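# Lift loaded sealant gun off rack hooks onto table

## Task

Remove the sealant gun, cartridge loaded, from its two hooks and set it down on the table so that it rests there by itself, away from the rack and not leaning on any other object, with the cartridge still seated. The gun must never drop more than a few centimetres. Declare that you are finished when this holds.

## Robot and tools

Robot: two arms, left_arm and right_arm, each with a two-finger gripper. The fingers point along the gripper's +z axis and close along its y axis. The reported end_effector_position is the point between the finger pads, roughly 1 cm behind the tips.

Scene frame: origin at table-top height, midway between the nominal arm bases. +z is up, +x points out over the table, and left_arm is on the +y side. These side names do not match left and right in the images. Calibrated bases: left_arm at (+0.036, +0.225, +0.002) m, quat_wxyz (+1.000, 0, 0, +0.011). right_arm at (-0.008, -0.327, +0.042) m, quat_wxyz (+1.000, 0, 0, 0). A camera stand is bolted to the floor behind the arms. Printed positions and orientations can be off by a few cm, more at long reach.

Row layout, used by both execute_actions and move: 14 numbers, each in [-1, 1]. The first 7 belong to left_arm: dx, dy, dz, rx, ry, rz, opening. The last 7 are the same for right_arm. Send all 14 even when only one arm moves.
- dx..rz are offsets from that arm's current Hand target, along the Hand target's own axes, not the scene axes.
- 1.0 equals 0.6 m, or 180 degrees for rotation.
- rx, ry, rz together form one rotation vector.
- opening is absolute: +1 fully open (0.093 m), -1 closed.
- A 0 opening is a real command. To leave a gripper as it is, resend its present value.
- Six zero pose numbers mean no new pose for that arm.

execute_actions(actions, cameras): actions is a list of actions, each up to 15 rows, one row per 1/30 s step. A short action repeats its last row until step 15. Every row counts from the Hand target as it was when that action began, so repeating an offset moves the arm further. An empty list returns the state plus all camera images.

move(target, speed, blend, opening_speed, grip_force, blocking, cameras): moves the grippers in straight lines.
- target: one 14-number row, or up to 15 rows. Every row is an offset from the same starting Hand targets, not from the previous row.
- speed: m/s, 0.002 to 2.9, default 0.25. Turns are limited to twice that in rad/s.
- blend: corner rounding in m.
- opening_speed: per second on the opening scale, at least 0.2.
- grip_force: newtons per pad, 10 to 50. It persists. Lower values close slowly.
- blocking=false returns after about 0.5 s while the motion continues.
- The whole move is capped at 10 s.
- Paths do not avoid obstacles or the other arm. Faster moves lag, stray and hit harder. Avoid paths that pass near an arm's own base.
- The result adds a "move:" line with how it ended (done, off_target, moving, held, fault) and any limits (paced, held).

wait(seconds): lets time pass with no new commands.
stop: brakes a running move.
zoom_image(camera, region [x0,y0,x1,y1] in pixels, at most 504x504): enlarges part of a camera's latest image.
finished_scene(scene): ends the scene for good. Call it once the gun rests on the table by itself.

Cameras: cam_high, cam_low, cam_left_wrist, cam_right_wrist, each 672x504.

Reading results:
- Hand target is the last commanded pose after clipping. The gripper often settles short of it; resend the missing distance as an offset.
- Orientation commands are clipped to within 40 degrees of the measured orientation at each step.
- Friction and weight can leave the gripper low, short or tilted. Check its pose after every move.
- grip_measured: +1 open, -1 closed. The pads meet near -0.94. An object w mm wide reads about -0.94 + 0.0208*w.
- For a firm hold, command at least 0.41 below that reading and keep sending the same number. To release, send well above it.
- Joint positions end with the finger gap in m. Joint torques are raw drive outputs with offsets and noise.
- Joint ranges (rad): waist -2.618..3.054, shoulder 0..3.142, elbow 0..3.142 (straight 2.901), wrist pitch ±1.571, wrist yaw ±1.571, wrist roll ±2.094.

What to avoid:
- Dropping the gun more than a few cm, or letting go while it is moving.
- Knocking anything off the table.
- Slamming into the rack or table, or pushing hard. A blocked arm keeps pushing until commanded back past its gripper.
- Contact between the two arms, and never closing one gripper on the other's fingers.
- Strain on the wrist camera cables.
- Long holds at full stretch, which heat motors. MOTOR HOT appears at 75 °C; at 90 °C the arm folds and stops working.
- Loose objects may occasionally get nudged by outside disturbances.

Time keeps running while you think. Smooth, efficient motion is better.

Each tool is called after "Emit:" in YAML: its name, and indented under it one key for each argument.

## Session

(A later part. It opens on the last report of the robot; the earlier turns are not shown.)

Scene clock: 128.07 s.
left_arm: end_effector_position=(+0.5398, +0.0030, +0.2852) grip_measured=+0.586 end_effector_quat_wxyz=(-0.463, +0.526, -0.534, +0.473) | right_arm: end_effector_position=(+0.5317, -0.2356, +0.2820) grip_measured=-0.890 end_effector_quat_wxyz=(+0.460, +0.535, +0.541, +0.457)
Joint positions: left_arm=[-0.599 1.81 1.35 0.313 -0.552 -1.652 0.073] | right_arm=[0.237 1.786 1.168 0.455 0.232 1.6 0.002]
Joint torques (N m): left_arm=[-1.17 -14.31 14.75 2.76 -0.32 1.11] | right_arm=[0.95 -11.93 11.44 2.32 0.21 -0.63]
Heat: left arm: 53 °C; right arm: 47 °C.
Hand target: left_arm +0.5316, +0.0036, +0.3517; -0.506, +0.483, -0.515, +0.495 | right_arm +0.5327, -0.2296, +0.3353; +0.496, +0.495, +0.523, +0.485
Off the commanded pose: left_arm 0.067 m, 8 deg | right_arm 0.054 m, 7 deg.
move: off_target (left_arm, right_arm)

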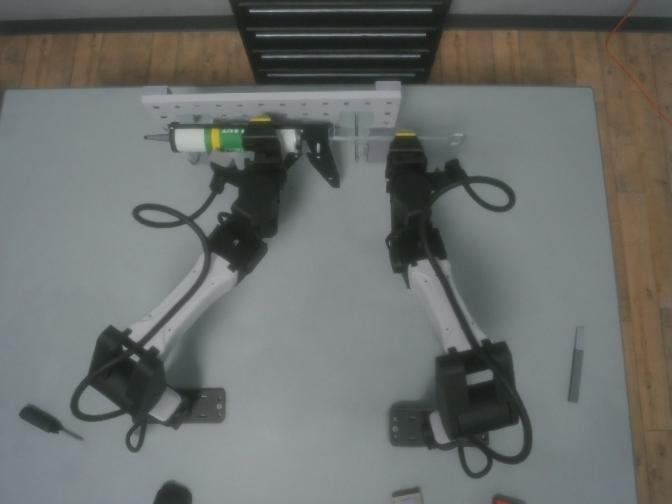

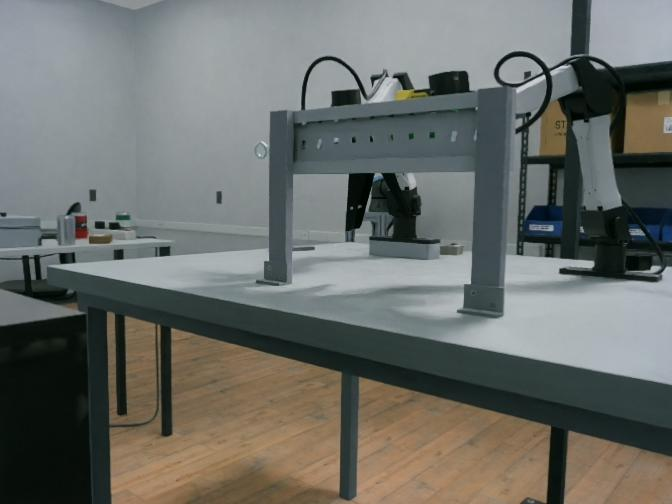

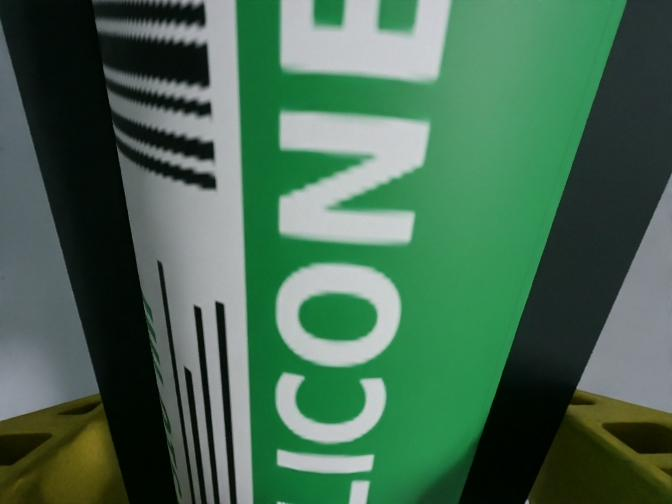

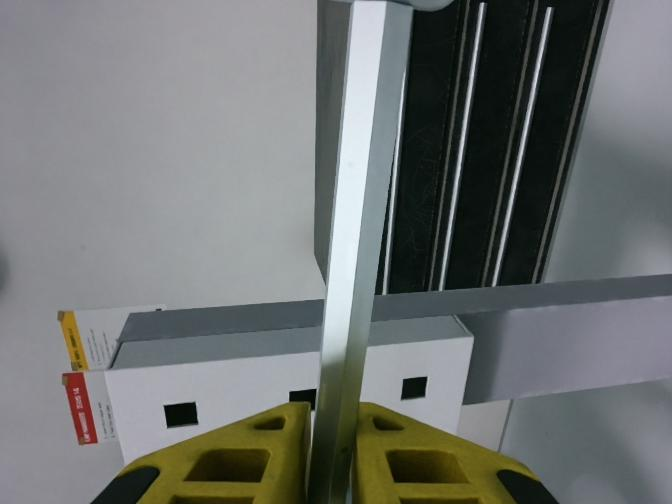

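Emit:
move:
  target: [0,-0.06,0,0.04,0,0,-0.2,0,0.045,0,-0.04,0,0,-1]
  speed: 0.06
  cameras: ["cam_high","cam_low"]

Emit:
zoom_image:
  camera: "cam_high"
  region: [130, 70, 470, 200]

Scene clock: 134.37 s.
left_arm: end_effector_position=(+0.5404, +0.0030, +0.3153) grip_measured=+0.586 end_effector_quat_wxyz=(+0.490, -0.501, +0.513, -0.495) | right_arm: end_effector_position=(+0.5336, -0.2352, +0.3099) grip_measured=-0.890 end_effector_quat_wxyz=(+0.484, +0.513, +0.511, +0.491)
Joint positions: left_arm=[-0.601 1.801 1.362 0.405 -0.562 -1.582 0.073] | right_arm=[0.237 1.781 1.168 0.562 0.232 1.592 0.002]
Joint torques (N m): left_arm=[-1.14 -13.7 15.01 3.16 -0.12 1.12] | right_arm=[1.01 -10.92 11.08 2.66 0.14 -0.82]
Heat: left arm: 55 °C; right arm: 47 °C.
Hand target: left_arm +0.5314, +0.0021, +0.3877; +0.536, -0.451, +0.483, -0.526 | right_arm +0.5337, -0.2285, +0.3622; +0.526, +0.463, +0.492, +0.517
Off the commanded pose: left_arm 0.073 m, 9 deg | right_arm 0.053 m, 8 deg.
move: off_target (left_arm, right_arm)

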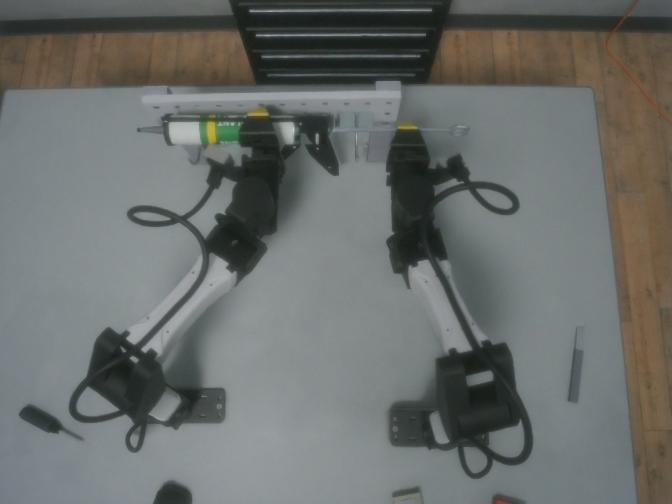

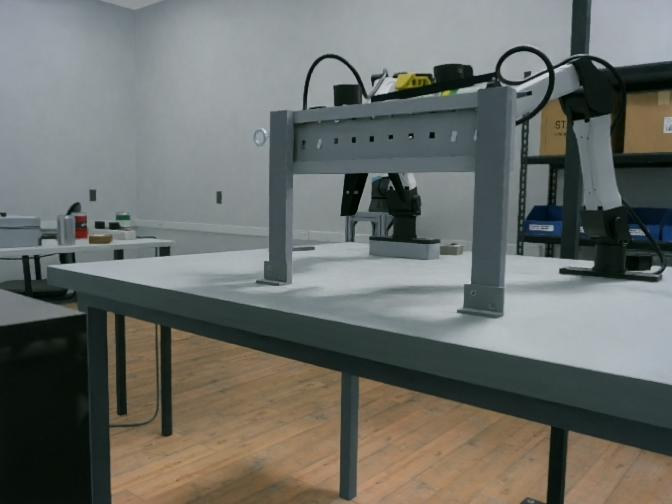

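Scaled by 1.482.

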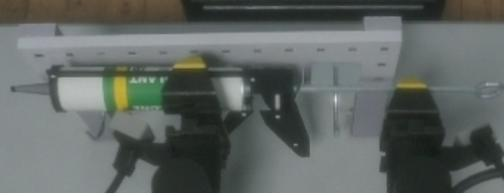

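Emit:
move:
  target: [0,0,-0.3,0,0,0,-0.2,0,0,-0.3,0,0,0,-1]
  speed: 0.12
  cameras: ["all"]

Scene clock: 139.27 s.
left_arm: end_effector_position=(+0.3610, +0.0041, +0.3456) grip_measured=+0.586 end_effector_quat_wxyz=(+0.514, -0.477, +0.485, -0.522) | right_arm: end_effector_position=(+0.3583, -0.2356, +0.3396) grip_measured=-0.894 end_effector_quat_wxyz=(+0.507, +0.485, +0.480, +0.526)
Joint positions: left_arm=[-0.97 1.293 0.873 0.543 -0.928 -1.471 0.073] | right_arm=[0.422 1.101 0.587 0.588 0.409 1.565 0.002]
Joint torques (N m): left_arm=[-1.11 -6.72 8.98 2.61 0.04 0.95] | right_arm=[1.17 -4.41 7.88 1.97 0.15 -0.75]
Heat: left arm: 56 °C; right arm: 46 °C.
Hand target: left_arm +0.3530, +0.0065, +0.3645; +0.536, -0.451, +0.483, -0.526 | right_arm +0.3544, -0.2324, +0.3465; +0.526, +0.462, +0.492, +0.517
Off the commanded pose: left_arm 0.021 m, 4 deg | right_arm 0.008 m, 4 deg.
move: off_target (left_arm, right_arm)

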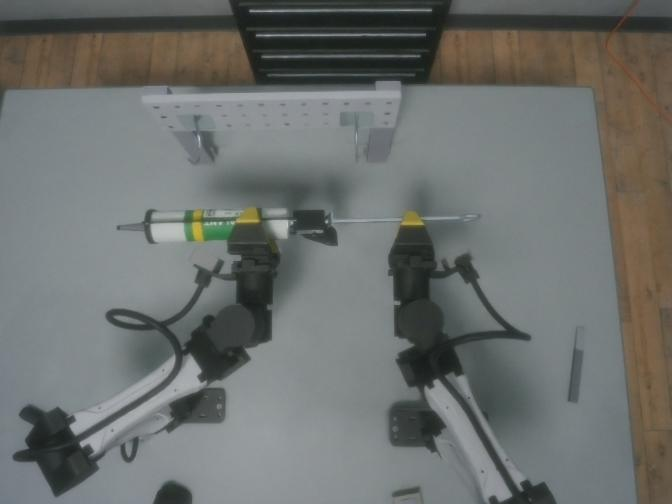

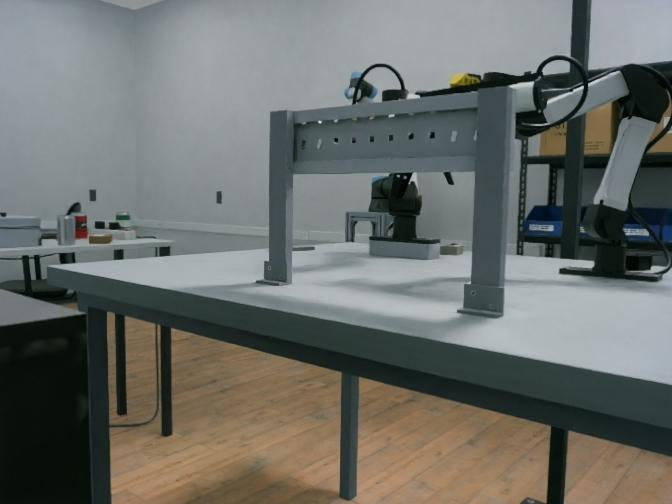

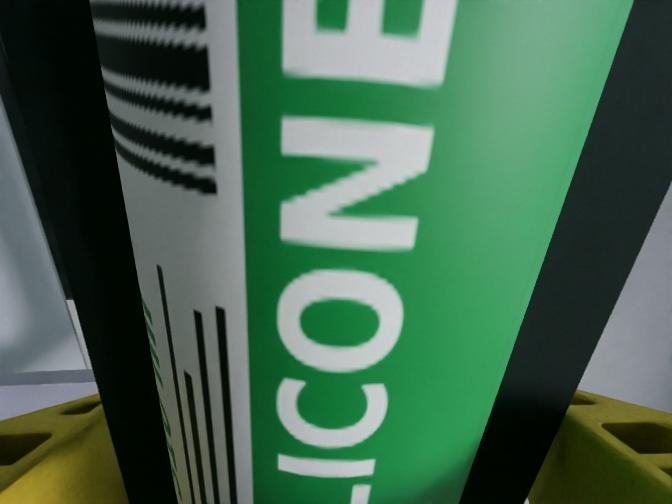

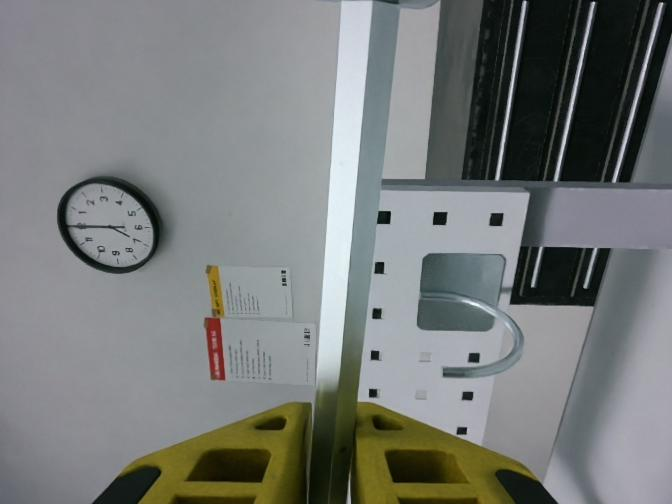

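Emit:
move:
  target:
    - [-0.167,0.216,0.124,0,0,0,-0.2,0.178,-0.183,0.13,0,0,0,-1]
    - [-0.167,0.216,0.124,-0.25,0,0,-0.2,0.178,-0.183,0.13,0.24,0,0,-1]
  speed: 0.2
  blend: [0.02,0]
  cameras: ["all"]

Scene clock: 168.07 s.
left_arm: end_effector_position=(+0.4365, +0.1145, +0.2190) grip_measured=+0.586 end_effector_quat_wxyz=(-0.291, +0.661, -0.630, +0.286) | right_arm: end_effector_position=(+0.4291, -0.1270, +0.2230) grip_measured=-0.898 end_effector_quat_wxyz=(+0.297, +0.637, +0.649, +0.293)
Joint positions: left_arm=[-0.418 1.469 1.249 -0.557 -0.314 -1.881 0.073] | right_arm=[0.572 1.744 1.385 -0.437 0.422 1.951 0.002]
Joint torques (N m): left_arm=[-0.7 -6.72 14.87 2.13 -0.36 0.91] | right_arm=[-0.46 -7.61 11.04 1.57 0.62 -0.49]
Heat: left arm: 45 °C; right arm: 46 °C.
Hand target: left_arm +0.4453, +0.1101, +0.2501; -0.323, +0.622, -0.647, +0.301 | right_arm +0.4400, -0.1282, +0.2397; +0.319, +0.624, +0.648, +0.300
Off the commanded pose: left_arm 0.033 m, 6 deg | right_arm 0.020 m, 3 deg.
move: off_target (left_arm, right_arm)

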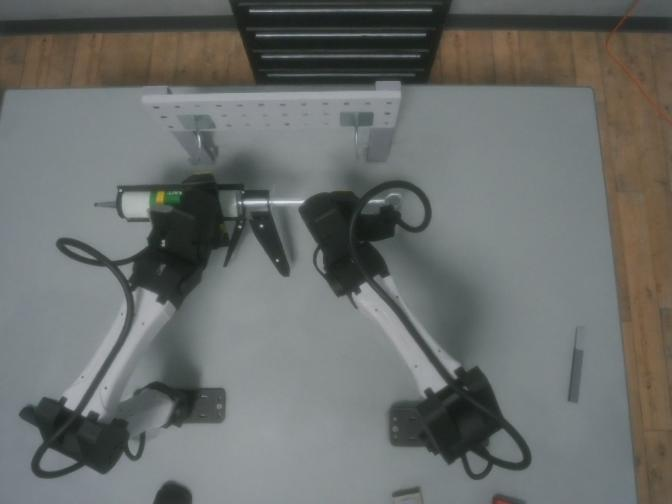

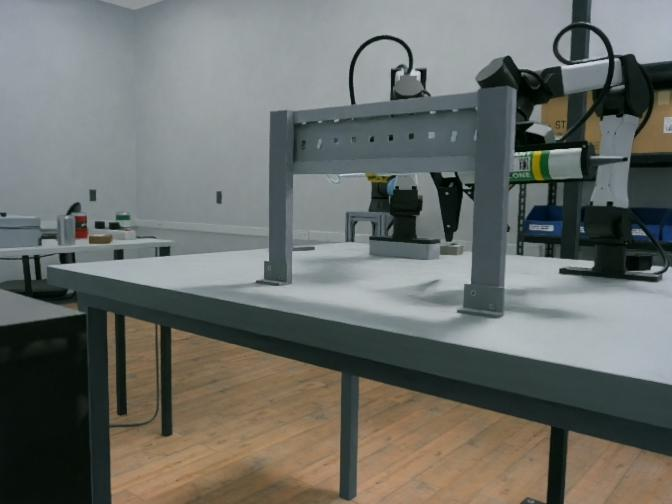

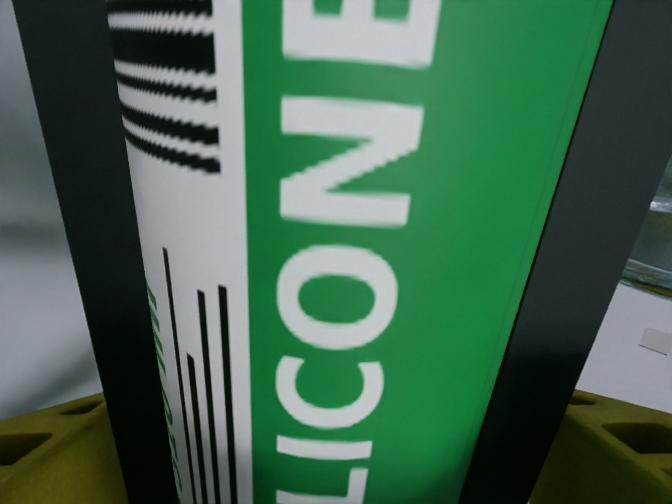

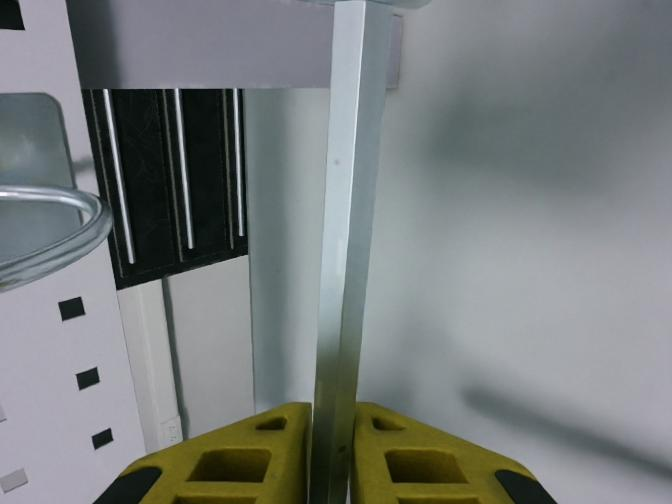

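Emit:
move:
  target: [0.023,0.118,0.092,-0.28,0,0,-0.2,-0.011,-0.112,0.088,0.28,0,0,-1]
  speed: 0.2
  cameras: ["all"]

Scene clock: 176.10 s.
left_arm: end_effector_position=(+0.4493, +0.1017, +0.1408) grip_measured=+0.586 end_effector_quat_wxyz=(-0.032, +0.720, -0.693, +0.005) | right_arm: end_effector_position=(+0.4346, -0.1383, +0.1512) grip_measured=-0.908 end_effector_quat_wxyz=(+0.032, +0.708, +0.705, +0.014)
Joint positions: left_arm=[-0.334 2.204 2.181 -1.511 -0.054 -1.918 0.073] | right_arm=[0.419 2.476 2.535 -1.58 0.05 1.993 0.002]
Joint torques (N m): left_arm=[-0.43 -12.19 12.21 -0.08 -0.1 0.46] | right_arm=[-0.4 -11.14 8.76 0.23 0.2 -0.33]
Heat: left arm: 46 °C; right arm: 46 °C.
Hand target: left_arm +0.4456, +0.1001, +0.1597; -0.027, +0.700, -0.714, -0.003 | right_arm +0.4402, -0.1380, +0.1548; +0.023, +0.700, +0.714, -0.004
Off the commanded pose: left_arm 0.019 m, 3 deg | right_arm 0.007 m, 3 deg.
joint sent to its limit (left arm) — joint 4 (wrist pitch), lower limit. The joint targets still meet the commanded pose.
joint sent to its limit (right arm) — joint 4 (wrist pitch), lower limit. The joint targets are off in orientation, not in position.
move: off_target (left_arm, right_arm)

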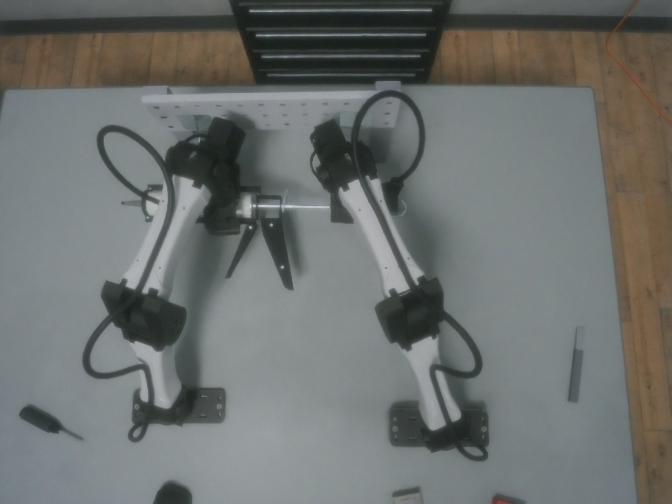

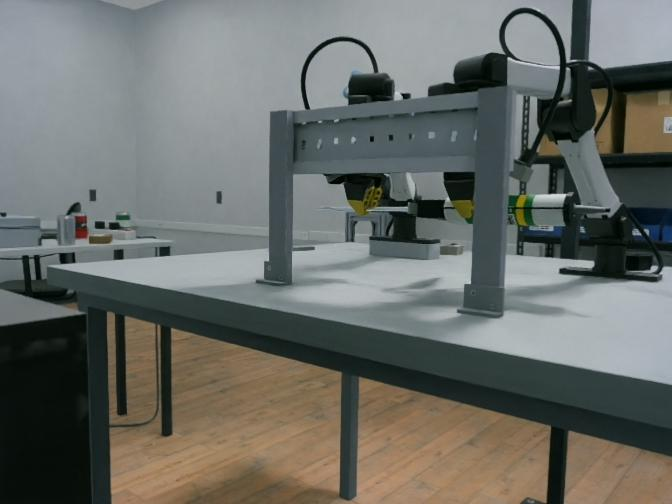

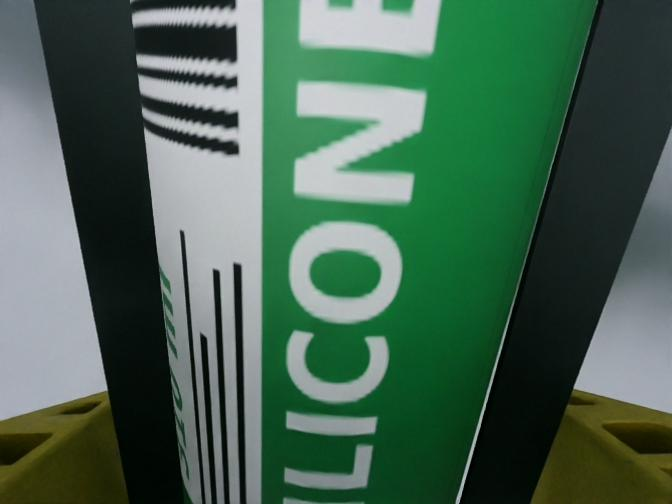

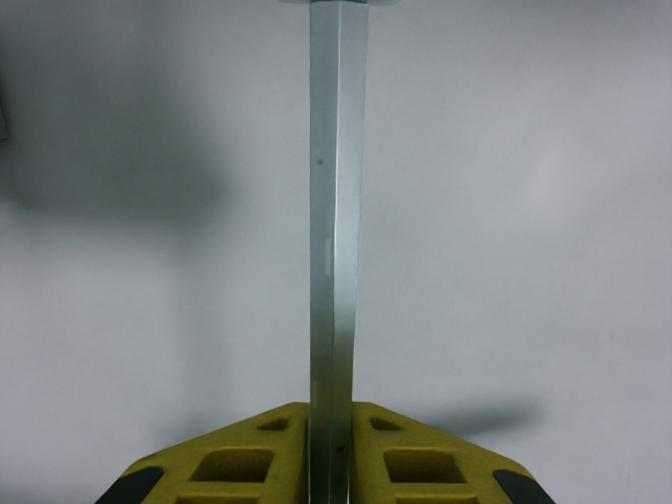

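Emit:
move:
  target: [0.0075,0.089,0.165,0,0,0,-0.2,0.0067,-0.088,0.175,0,0,0,-1]
  speed: 0.1
  cameras: ["all"]

Emit:
zoom_image:
  camera: "cam_low"
  region: [280, 130, 660, 330]

Scene clock: 186.90 s.
left_arm: end_effector_position=(+0.3953, +0.1009, +0.0284) grip_measured=+0.586 end_effector_quat_wxyz=(-0.007, +0.719, -0.695, -0.024) | right_arm: end_effector_position=(+0.3840, -0.1374, +0.0354) grip_measured=-0.908 end_effector_quat_wxyz=(-0.001, +0.708, +0.706, -0.018)
Joint positions: left_arm=[-0.37 2.081 1.538 -1.066 -0.032 -1.952 0.073] | right_arm=[0.453 2.327 1.805 -1.084 0.009 2.029 0.002]
Joint torques (N m): left_arm=[-0.77 -15.99 7.19 0.01 -0.3 0.39] | right_arm=[0.43 -13.71 5.48 0.2 0.55 -0.22]
Heat: left arm: 54 °C; right arm: 45 °C.
Hand target: left_arm +0.3956, +0.1009, +0.0589; -0.027, +0.700, -0.714, -0.003 | right_arm +0.3902, -0.1391, +0.0484; +0.023, +0.700, +0.714, -0.004
Off the commanded pose: left_arm 0.031 m, 5 deg | right_arm 0.015 m, 3 deg.
move: off_target (left_arm, right_arm)

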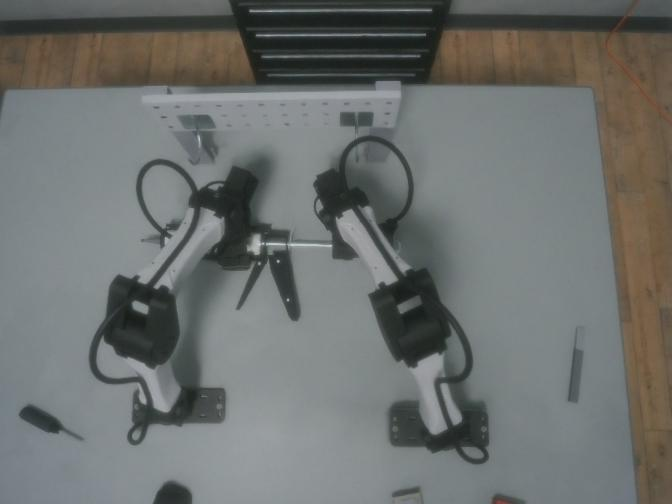

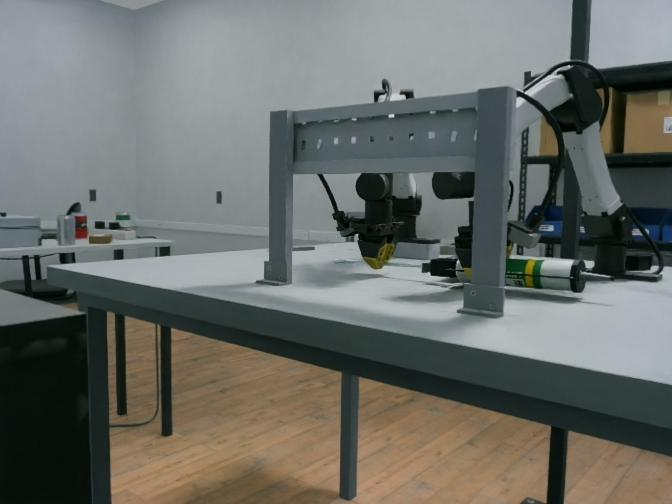

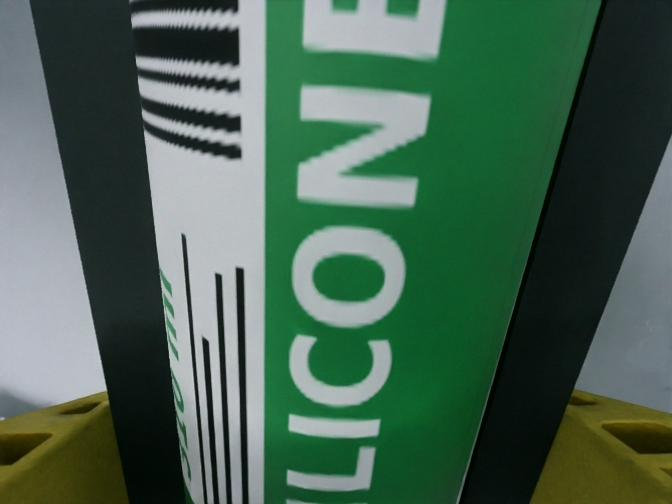

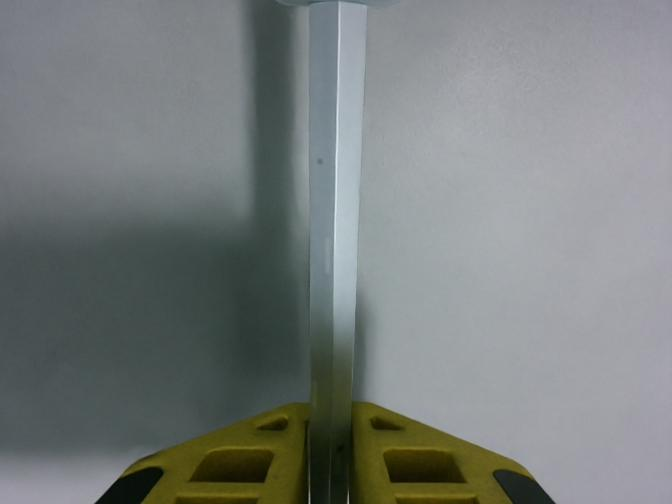

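Scaled by 1.326.

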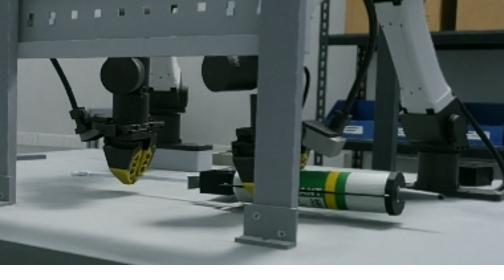

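Emit:
move:
  target: [0,0,0.035,0,0,0,-0.2,0,0,0.015,0,0,0,-1]
  speed: 0.04
  cameras: ["cam_low","cam_right_wrist"]

Emit:
zoom_image:
  camera: "cam_low"
  region: [280, 200, 660, 330]

Scene clock: 190.20 s.
left_arm: end_effector_position=(+0.3944, +0.1012, +0.0191) grip_measured=+0.586 end_effector_quat_wxyz=(-0.008, +0.719, -0.695, -0.020) | right_arm: end_effector_position=(+0.3835, -0.1385, +0.0303) grip_measured=-0.908 end_effector_quat_wxyz=(+0.001, +0.708, +0.706, -0.017)
Joint positions: left_arm=[-0.37 2.081 1.499 -1.019 -0.032 -1.952 0.073] | right_arm=[0.453 2.327 1.784 -1.06 0.014 2.029 0.002]
Joint torques (N m): left_arm=[-0.51 -14.22 6.05 0.32 -0.31 0.4] | right_arm=[0.34 -12.89 5.53 0.27 0.52 -0.23]
Heat: left arm: 58 °C; right arm: 47 °C.
Hand target: left_arm +0.3964, +0.1018, +0.0380; -0.027, +0.700, -0.714, -0.003 | right_arm +0.3904, -0.1395, +0.0393; +0.023, +0.700, +0.714, -0.004
Off the commanded pose: left_arm 0.019 m, 4 deg | right_arm 0.011 m, 3 deg.
move: off_target (left_arm, right_arm)

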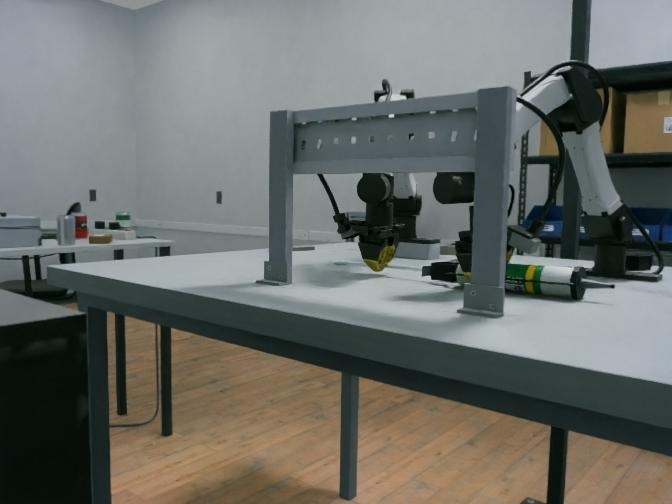

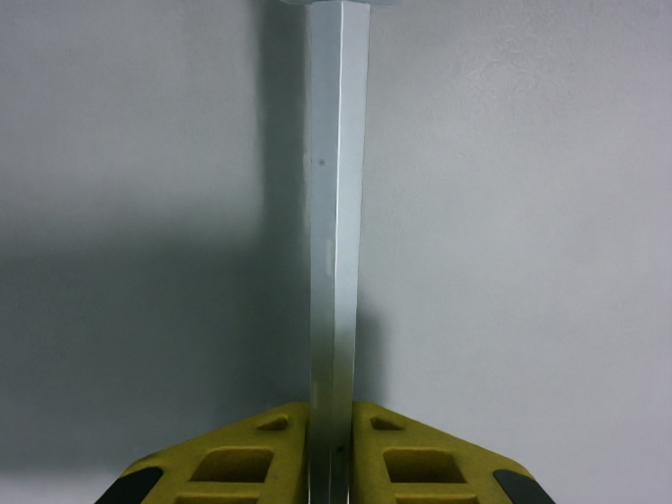

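Scaled by 1.326.

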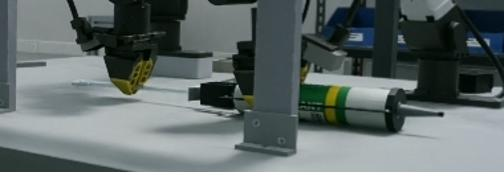

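Emit:
move:
  target: [0,0,0.033,0,0,0,-0.2,0,0,0.025,0,0,0,-1]
  speed: 0.04
  cameras: ["cam_low"]

Emit:
zoom_image:
  camera: "cam_low"
  region: [280, 200, 660, 330]

Scene clock: 193.07 s.
left_arm: end_effector_position=(+0.3945, +0.1011, +0.0169) grip_measured=+0.586 end_effector_quat_wxyz=(-0.012, +0.719, -0.695, -0.011) | right_arm: end_effector_position=(+0.3841, -0.1384, +0.0247) grip_measured=-0.908 end_effector_quat_wxyz=(+0.003, +0.708, +0.706, -0.013)
Joint positions: left_arm=[-0.37 2.067 1.469 -0.983 -0.032 -1.952 0.073] | right_arm=[0.453 2.327 1.761 -1.028 0.015 2.029 0.002]
Joint torques (N m): left_arm=[-0.2 -11.04 4.79 0.73 -0.28 0.44] | right_arm=[0.23 -11.3 5.14 0.43 0.51 -0.25]
Heat: left arm: 59 °C; right arm: 49 °C.
Hand target: left_arm +0.3970, +0.1027, +0.0182; -0.027, +0.700, -0.714, -0.003 | right_arm +0.3907, -0.1401, +0.0243; +0.023, +0.700, +0.714, -0.005
Off the commanded pose: left_arm 0.003 m, 4 deg | right_arm 0.007 m, 3 deg.
move: off_target (left_arm, right_arm)

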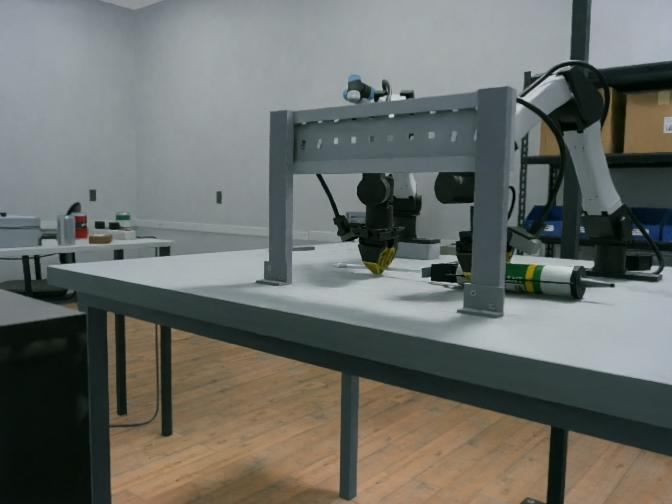

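Scaled by 1.326.

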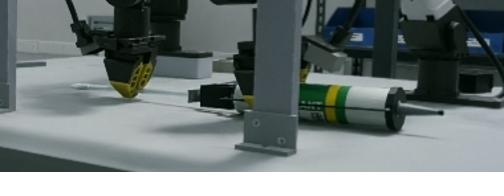

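Emit:
move:
  target: [0,0,0,0,0,0,1,0,0,0,0,0,0,-1]
  opening_speed: 0.5
  cameras: ["all"]

Emit:
zoom_image:
  camera: "cam_low"
  region: [280, 200, 660, 330]

Scene clock: 198.30 s.
left_arm: end_effector_position=(+0.3966, +0.1004, +0.0149) grip_measured=+1.000 end_effector_quat_wxyz=(-0.015, +0.702, -0.712, -0.006) | right_arm: end_effector_position=(+0.3891, -0.1369, +0.0247) grip_measured=-0.909 end_effector_quat_wxyz=(+0.009, +0.702, +0.712, -0.004)
Joint positions: left_arm=[-0.37 2.067 1.461 -0.963 -0.032 -1.905 0.093] | right_arm=[0.453 2.327 1.761 -1.006 0.02 2.011 0.002]
Joint torques (N m): left_arm=[-0.2 -11.21 5.52 0.56 -0.3 0.05] | right_arm=[0.2 -11.37 5.03 0.28 0.47 -0.11]
Heat: left arm: 57 °C; right arm: 50 °C.
Hand target: left_arm +0.3971, +0.1026, +0.0182; -0.027, +0.700, -0.714, -0.003 | right_arm +0.3907, -0.1401, +0.0243; +0.023, +0.700, +0.713, -0.005
Off the commanded pose: left_arm 0.004 m, 2 deg | right_arm 0.004 m, 2 deg.
move: done

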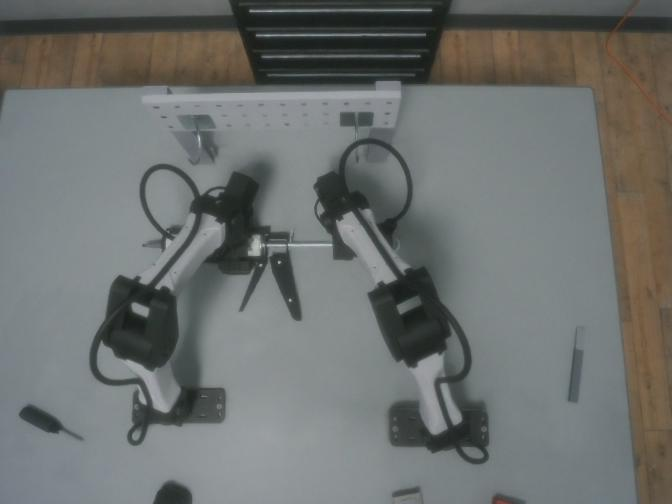

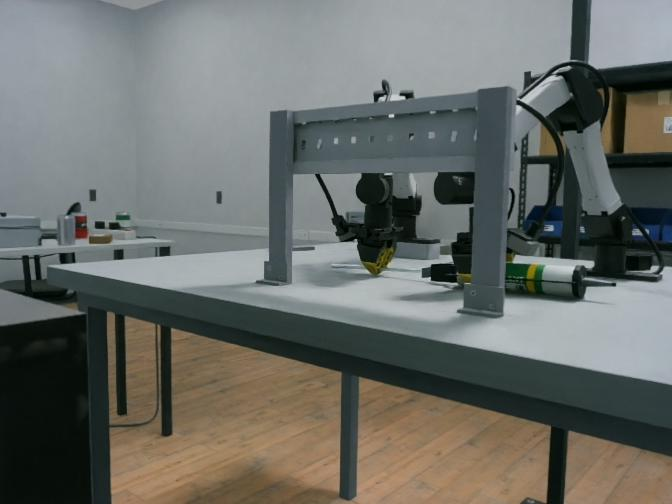

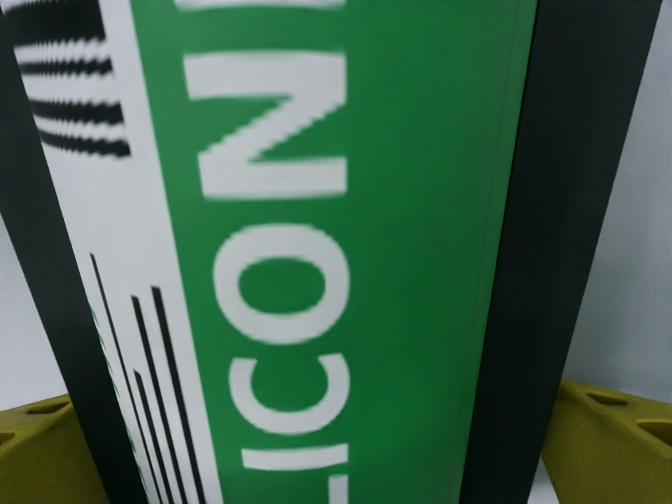

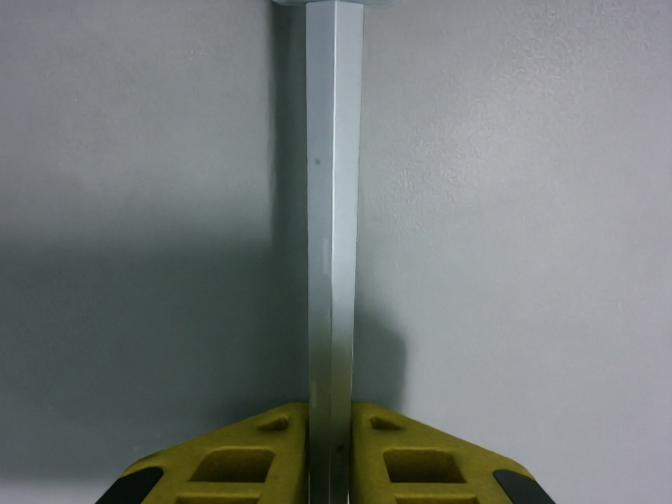

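Scaled by 1.326.

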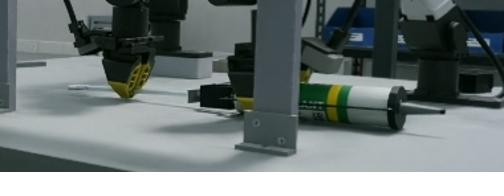

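Emit:
move:
  target:
    - [0,0.008,0,0,0,0,1,0,0,0,0,0,0,-0.3]
    - [0,0.012,-0.15,0,0,0,1,0,0,-0.2,0,0,0,-0.3]
    - [0,0.012,-0.25,0,0,0,1,0,0,-0.25,0,0,0,-0.3]
  speed: [0.05,0.1,0.15]
  opening_speed: 0.8
  cameras: ["all"]

Scene clock: 207.40 s.
left_arm: end_effector_position=(+0.3843, +0.0949, +0.1575) grip_measured=+1.000 end_effector_quat_wxyz=(-0.014, +0.697, -0.717, -0.007) | right_arm: end_effector_position=(+0.3861, -0.1352, +0.1694) grip_measured=-0.303 end_effector_quat_wxyz=(+0.012, +0.699, +0.715, -0.004)
Joint positions: left_arm=[-0.395 1.972 1.898 -1.496 -0.032 -1.914 0.093] | right_arm=[0.462 2.279 2.26 -1.552 0.026 2.011 0.031]
Joint torques (N m): left_arm=[-0.44 -10.06 9.5 0.22 -0.29 -0.15] | right_arm=[0.83 -10.59 8.12 0.03 0.4 0.05]
Heat: left arm: 56 °C; right arm: 52 °C.
Hand target: left_arm +0.3847, +0.0963, +0.1677; -0.027, +0.700, -0.714, -0.003 | right_arm +0.3867, -0.1343, +0.1742; +0.023, +0.700, +0.713, -0.005
Off the commanded pose: left_arm 0.010 m, 2 deg | right_arm 0.005 m, 1 deg.
move: done

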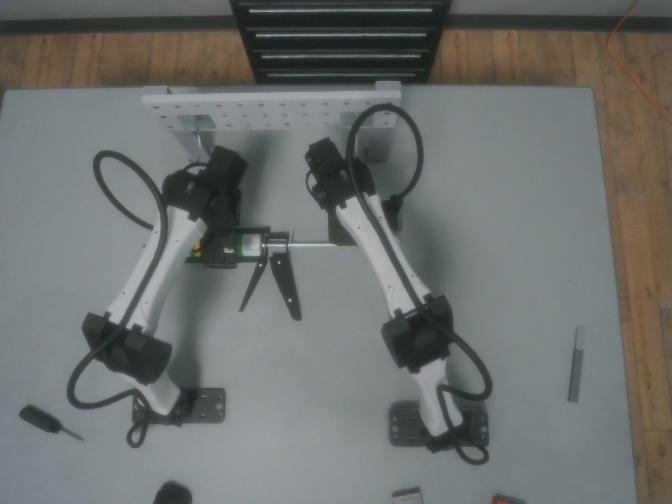

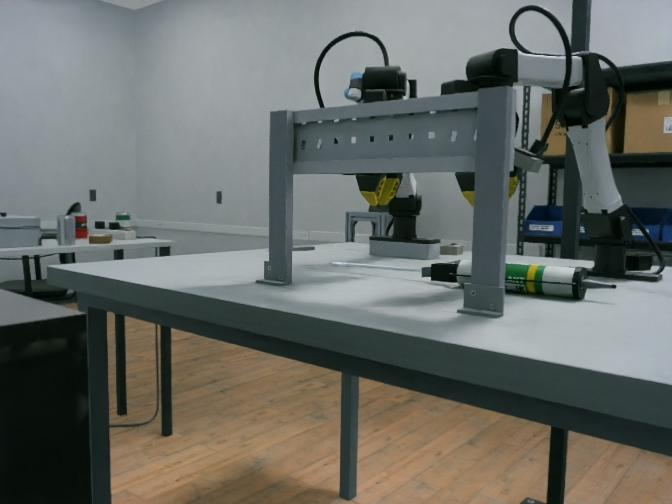

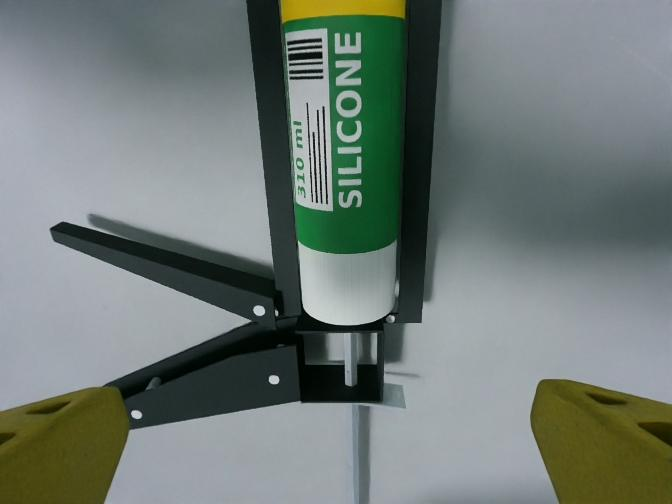

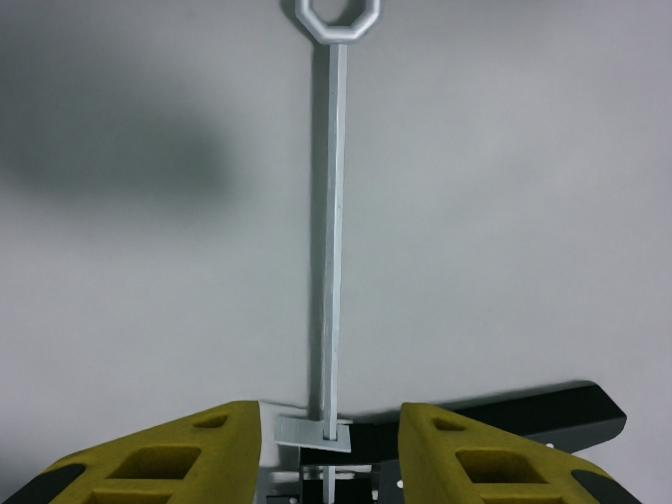

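Flat, free, cartridge in place.

Emit:
finished_scene:
  scene: 1

The scene is finished: the task was done.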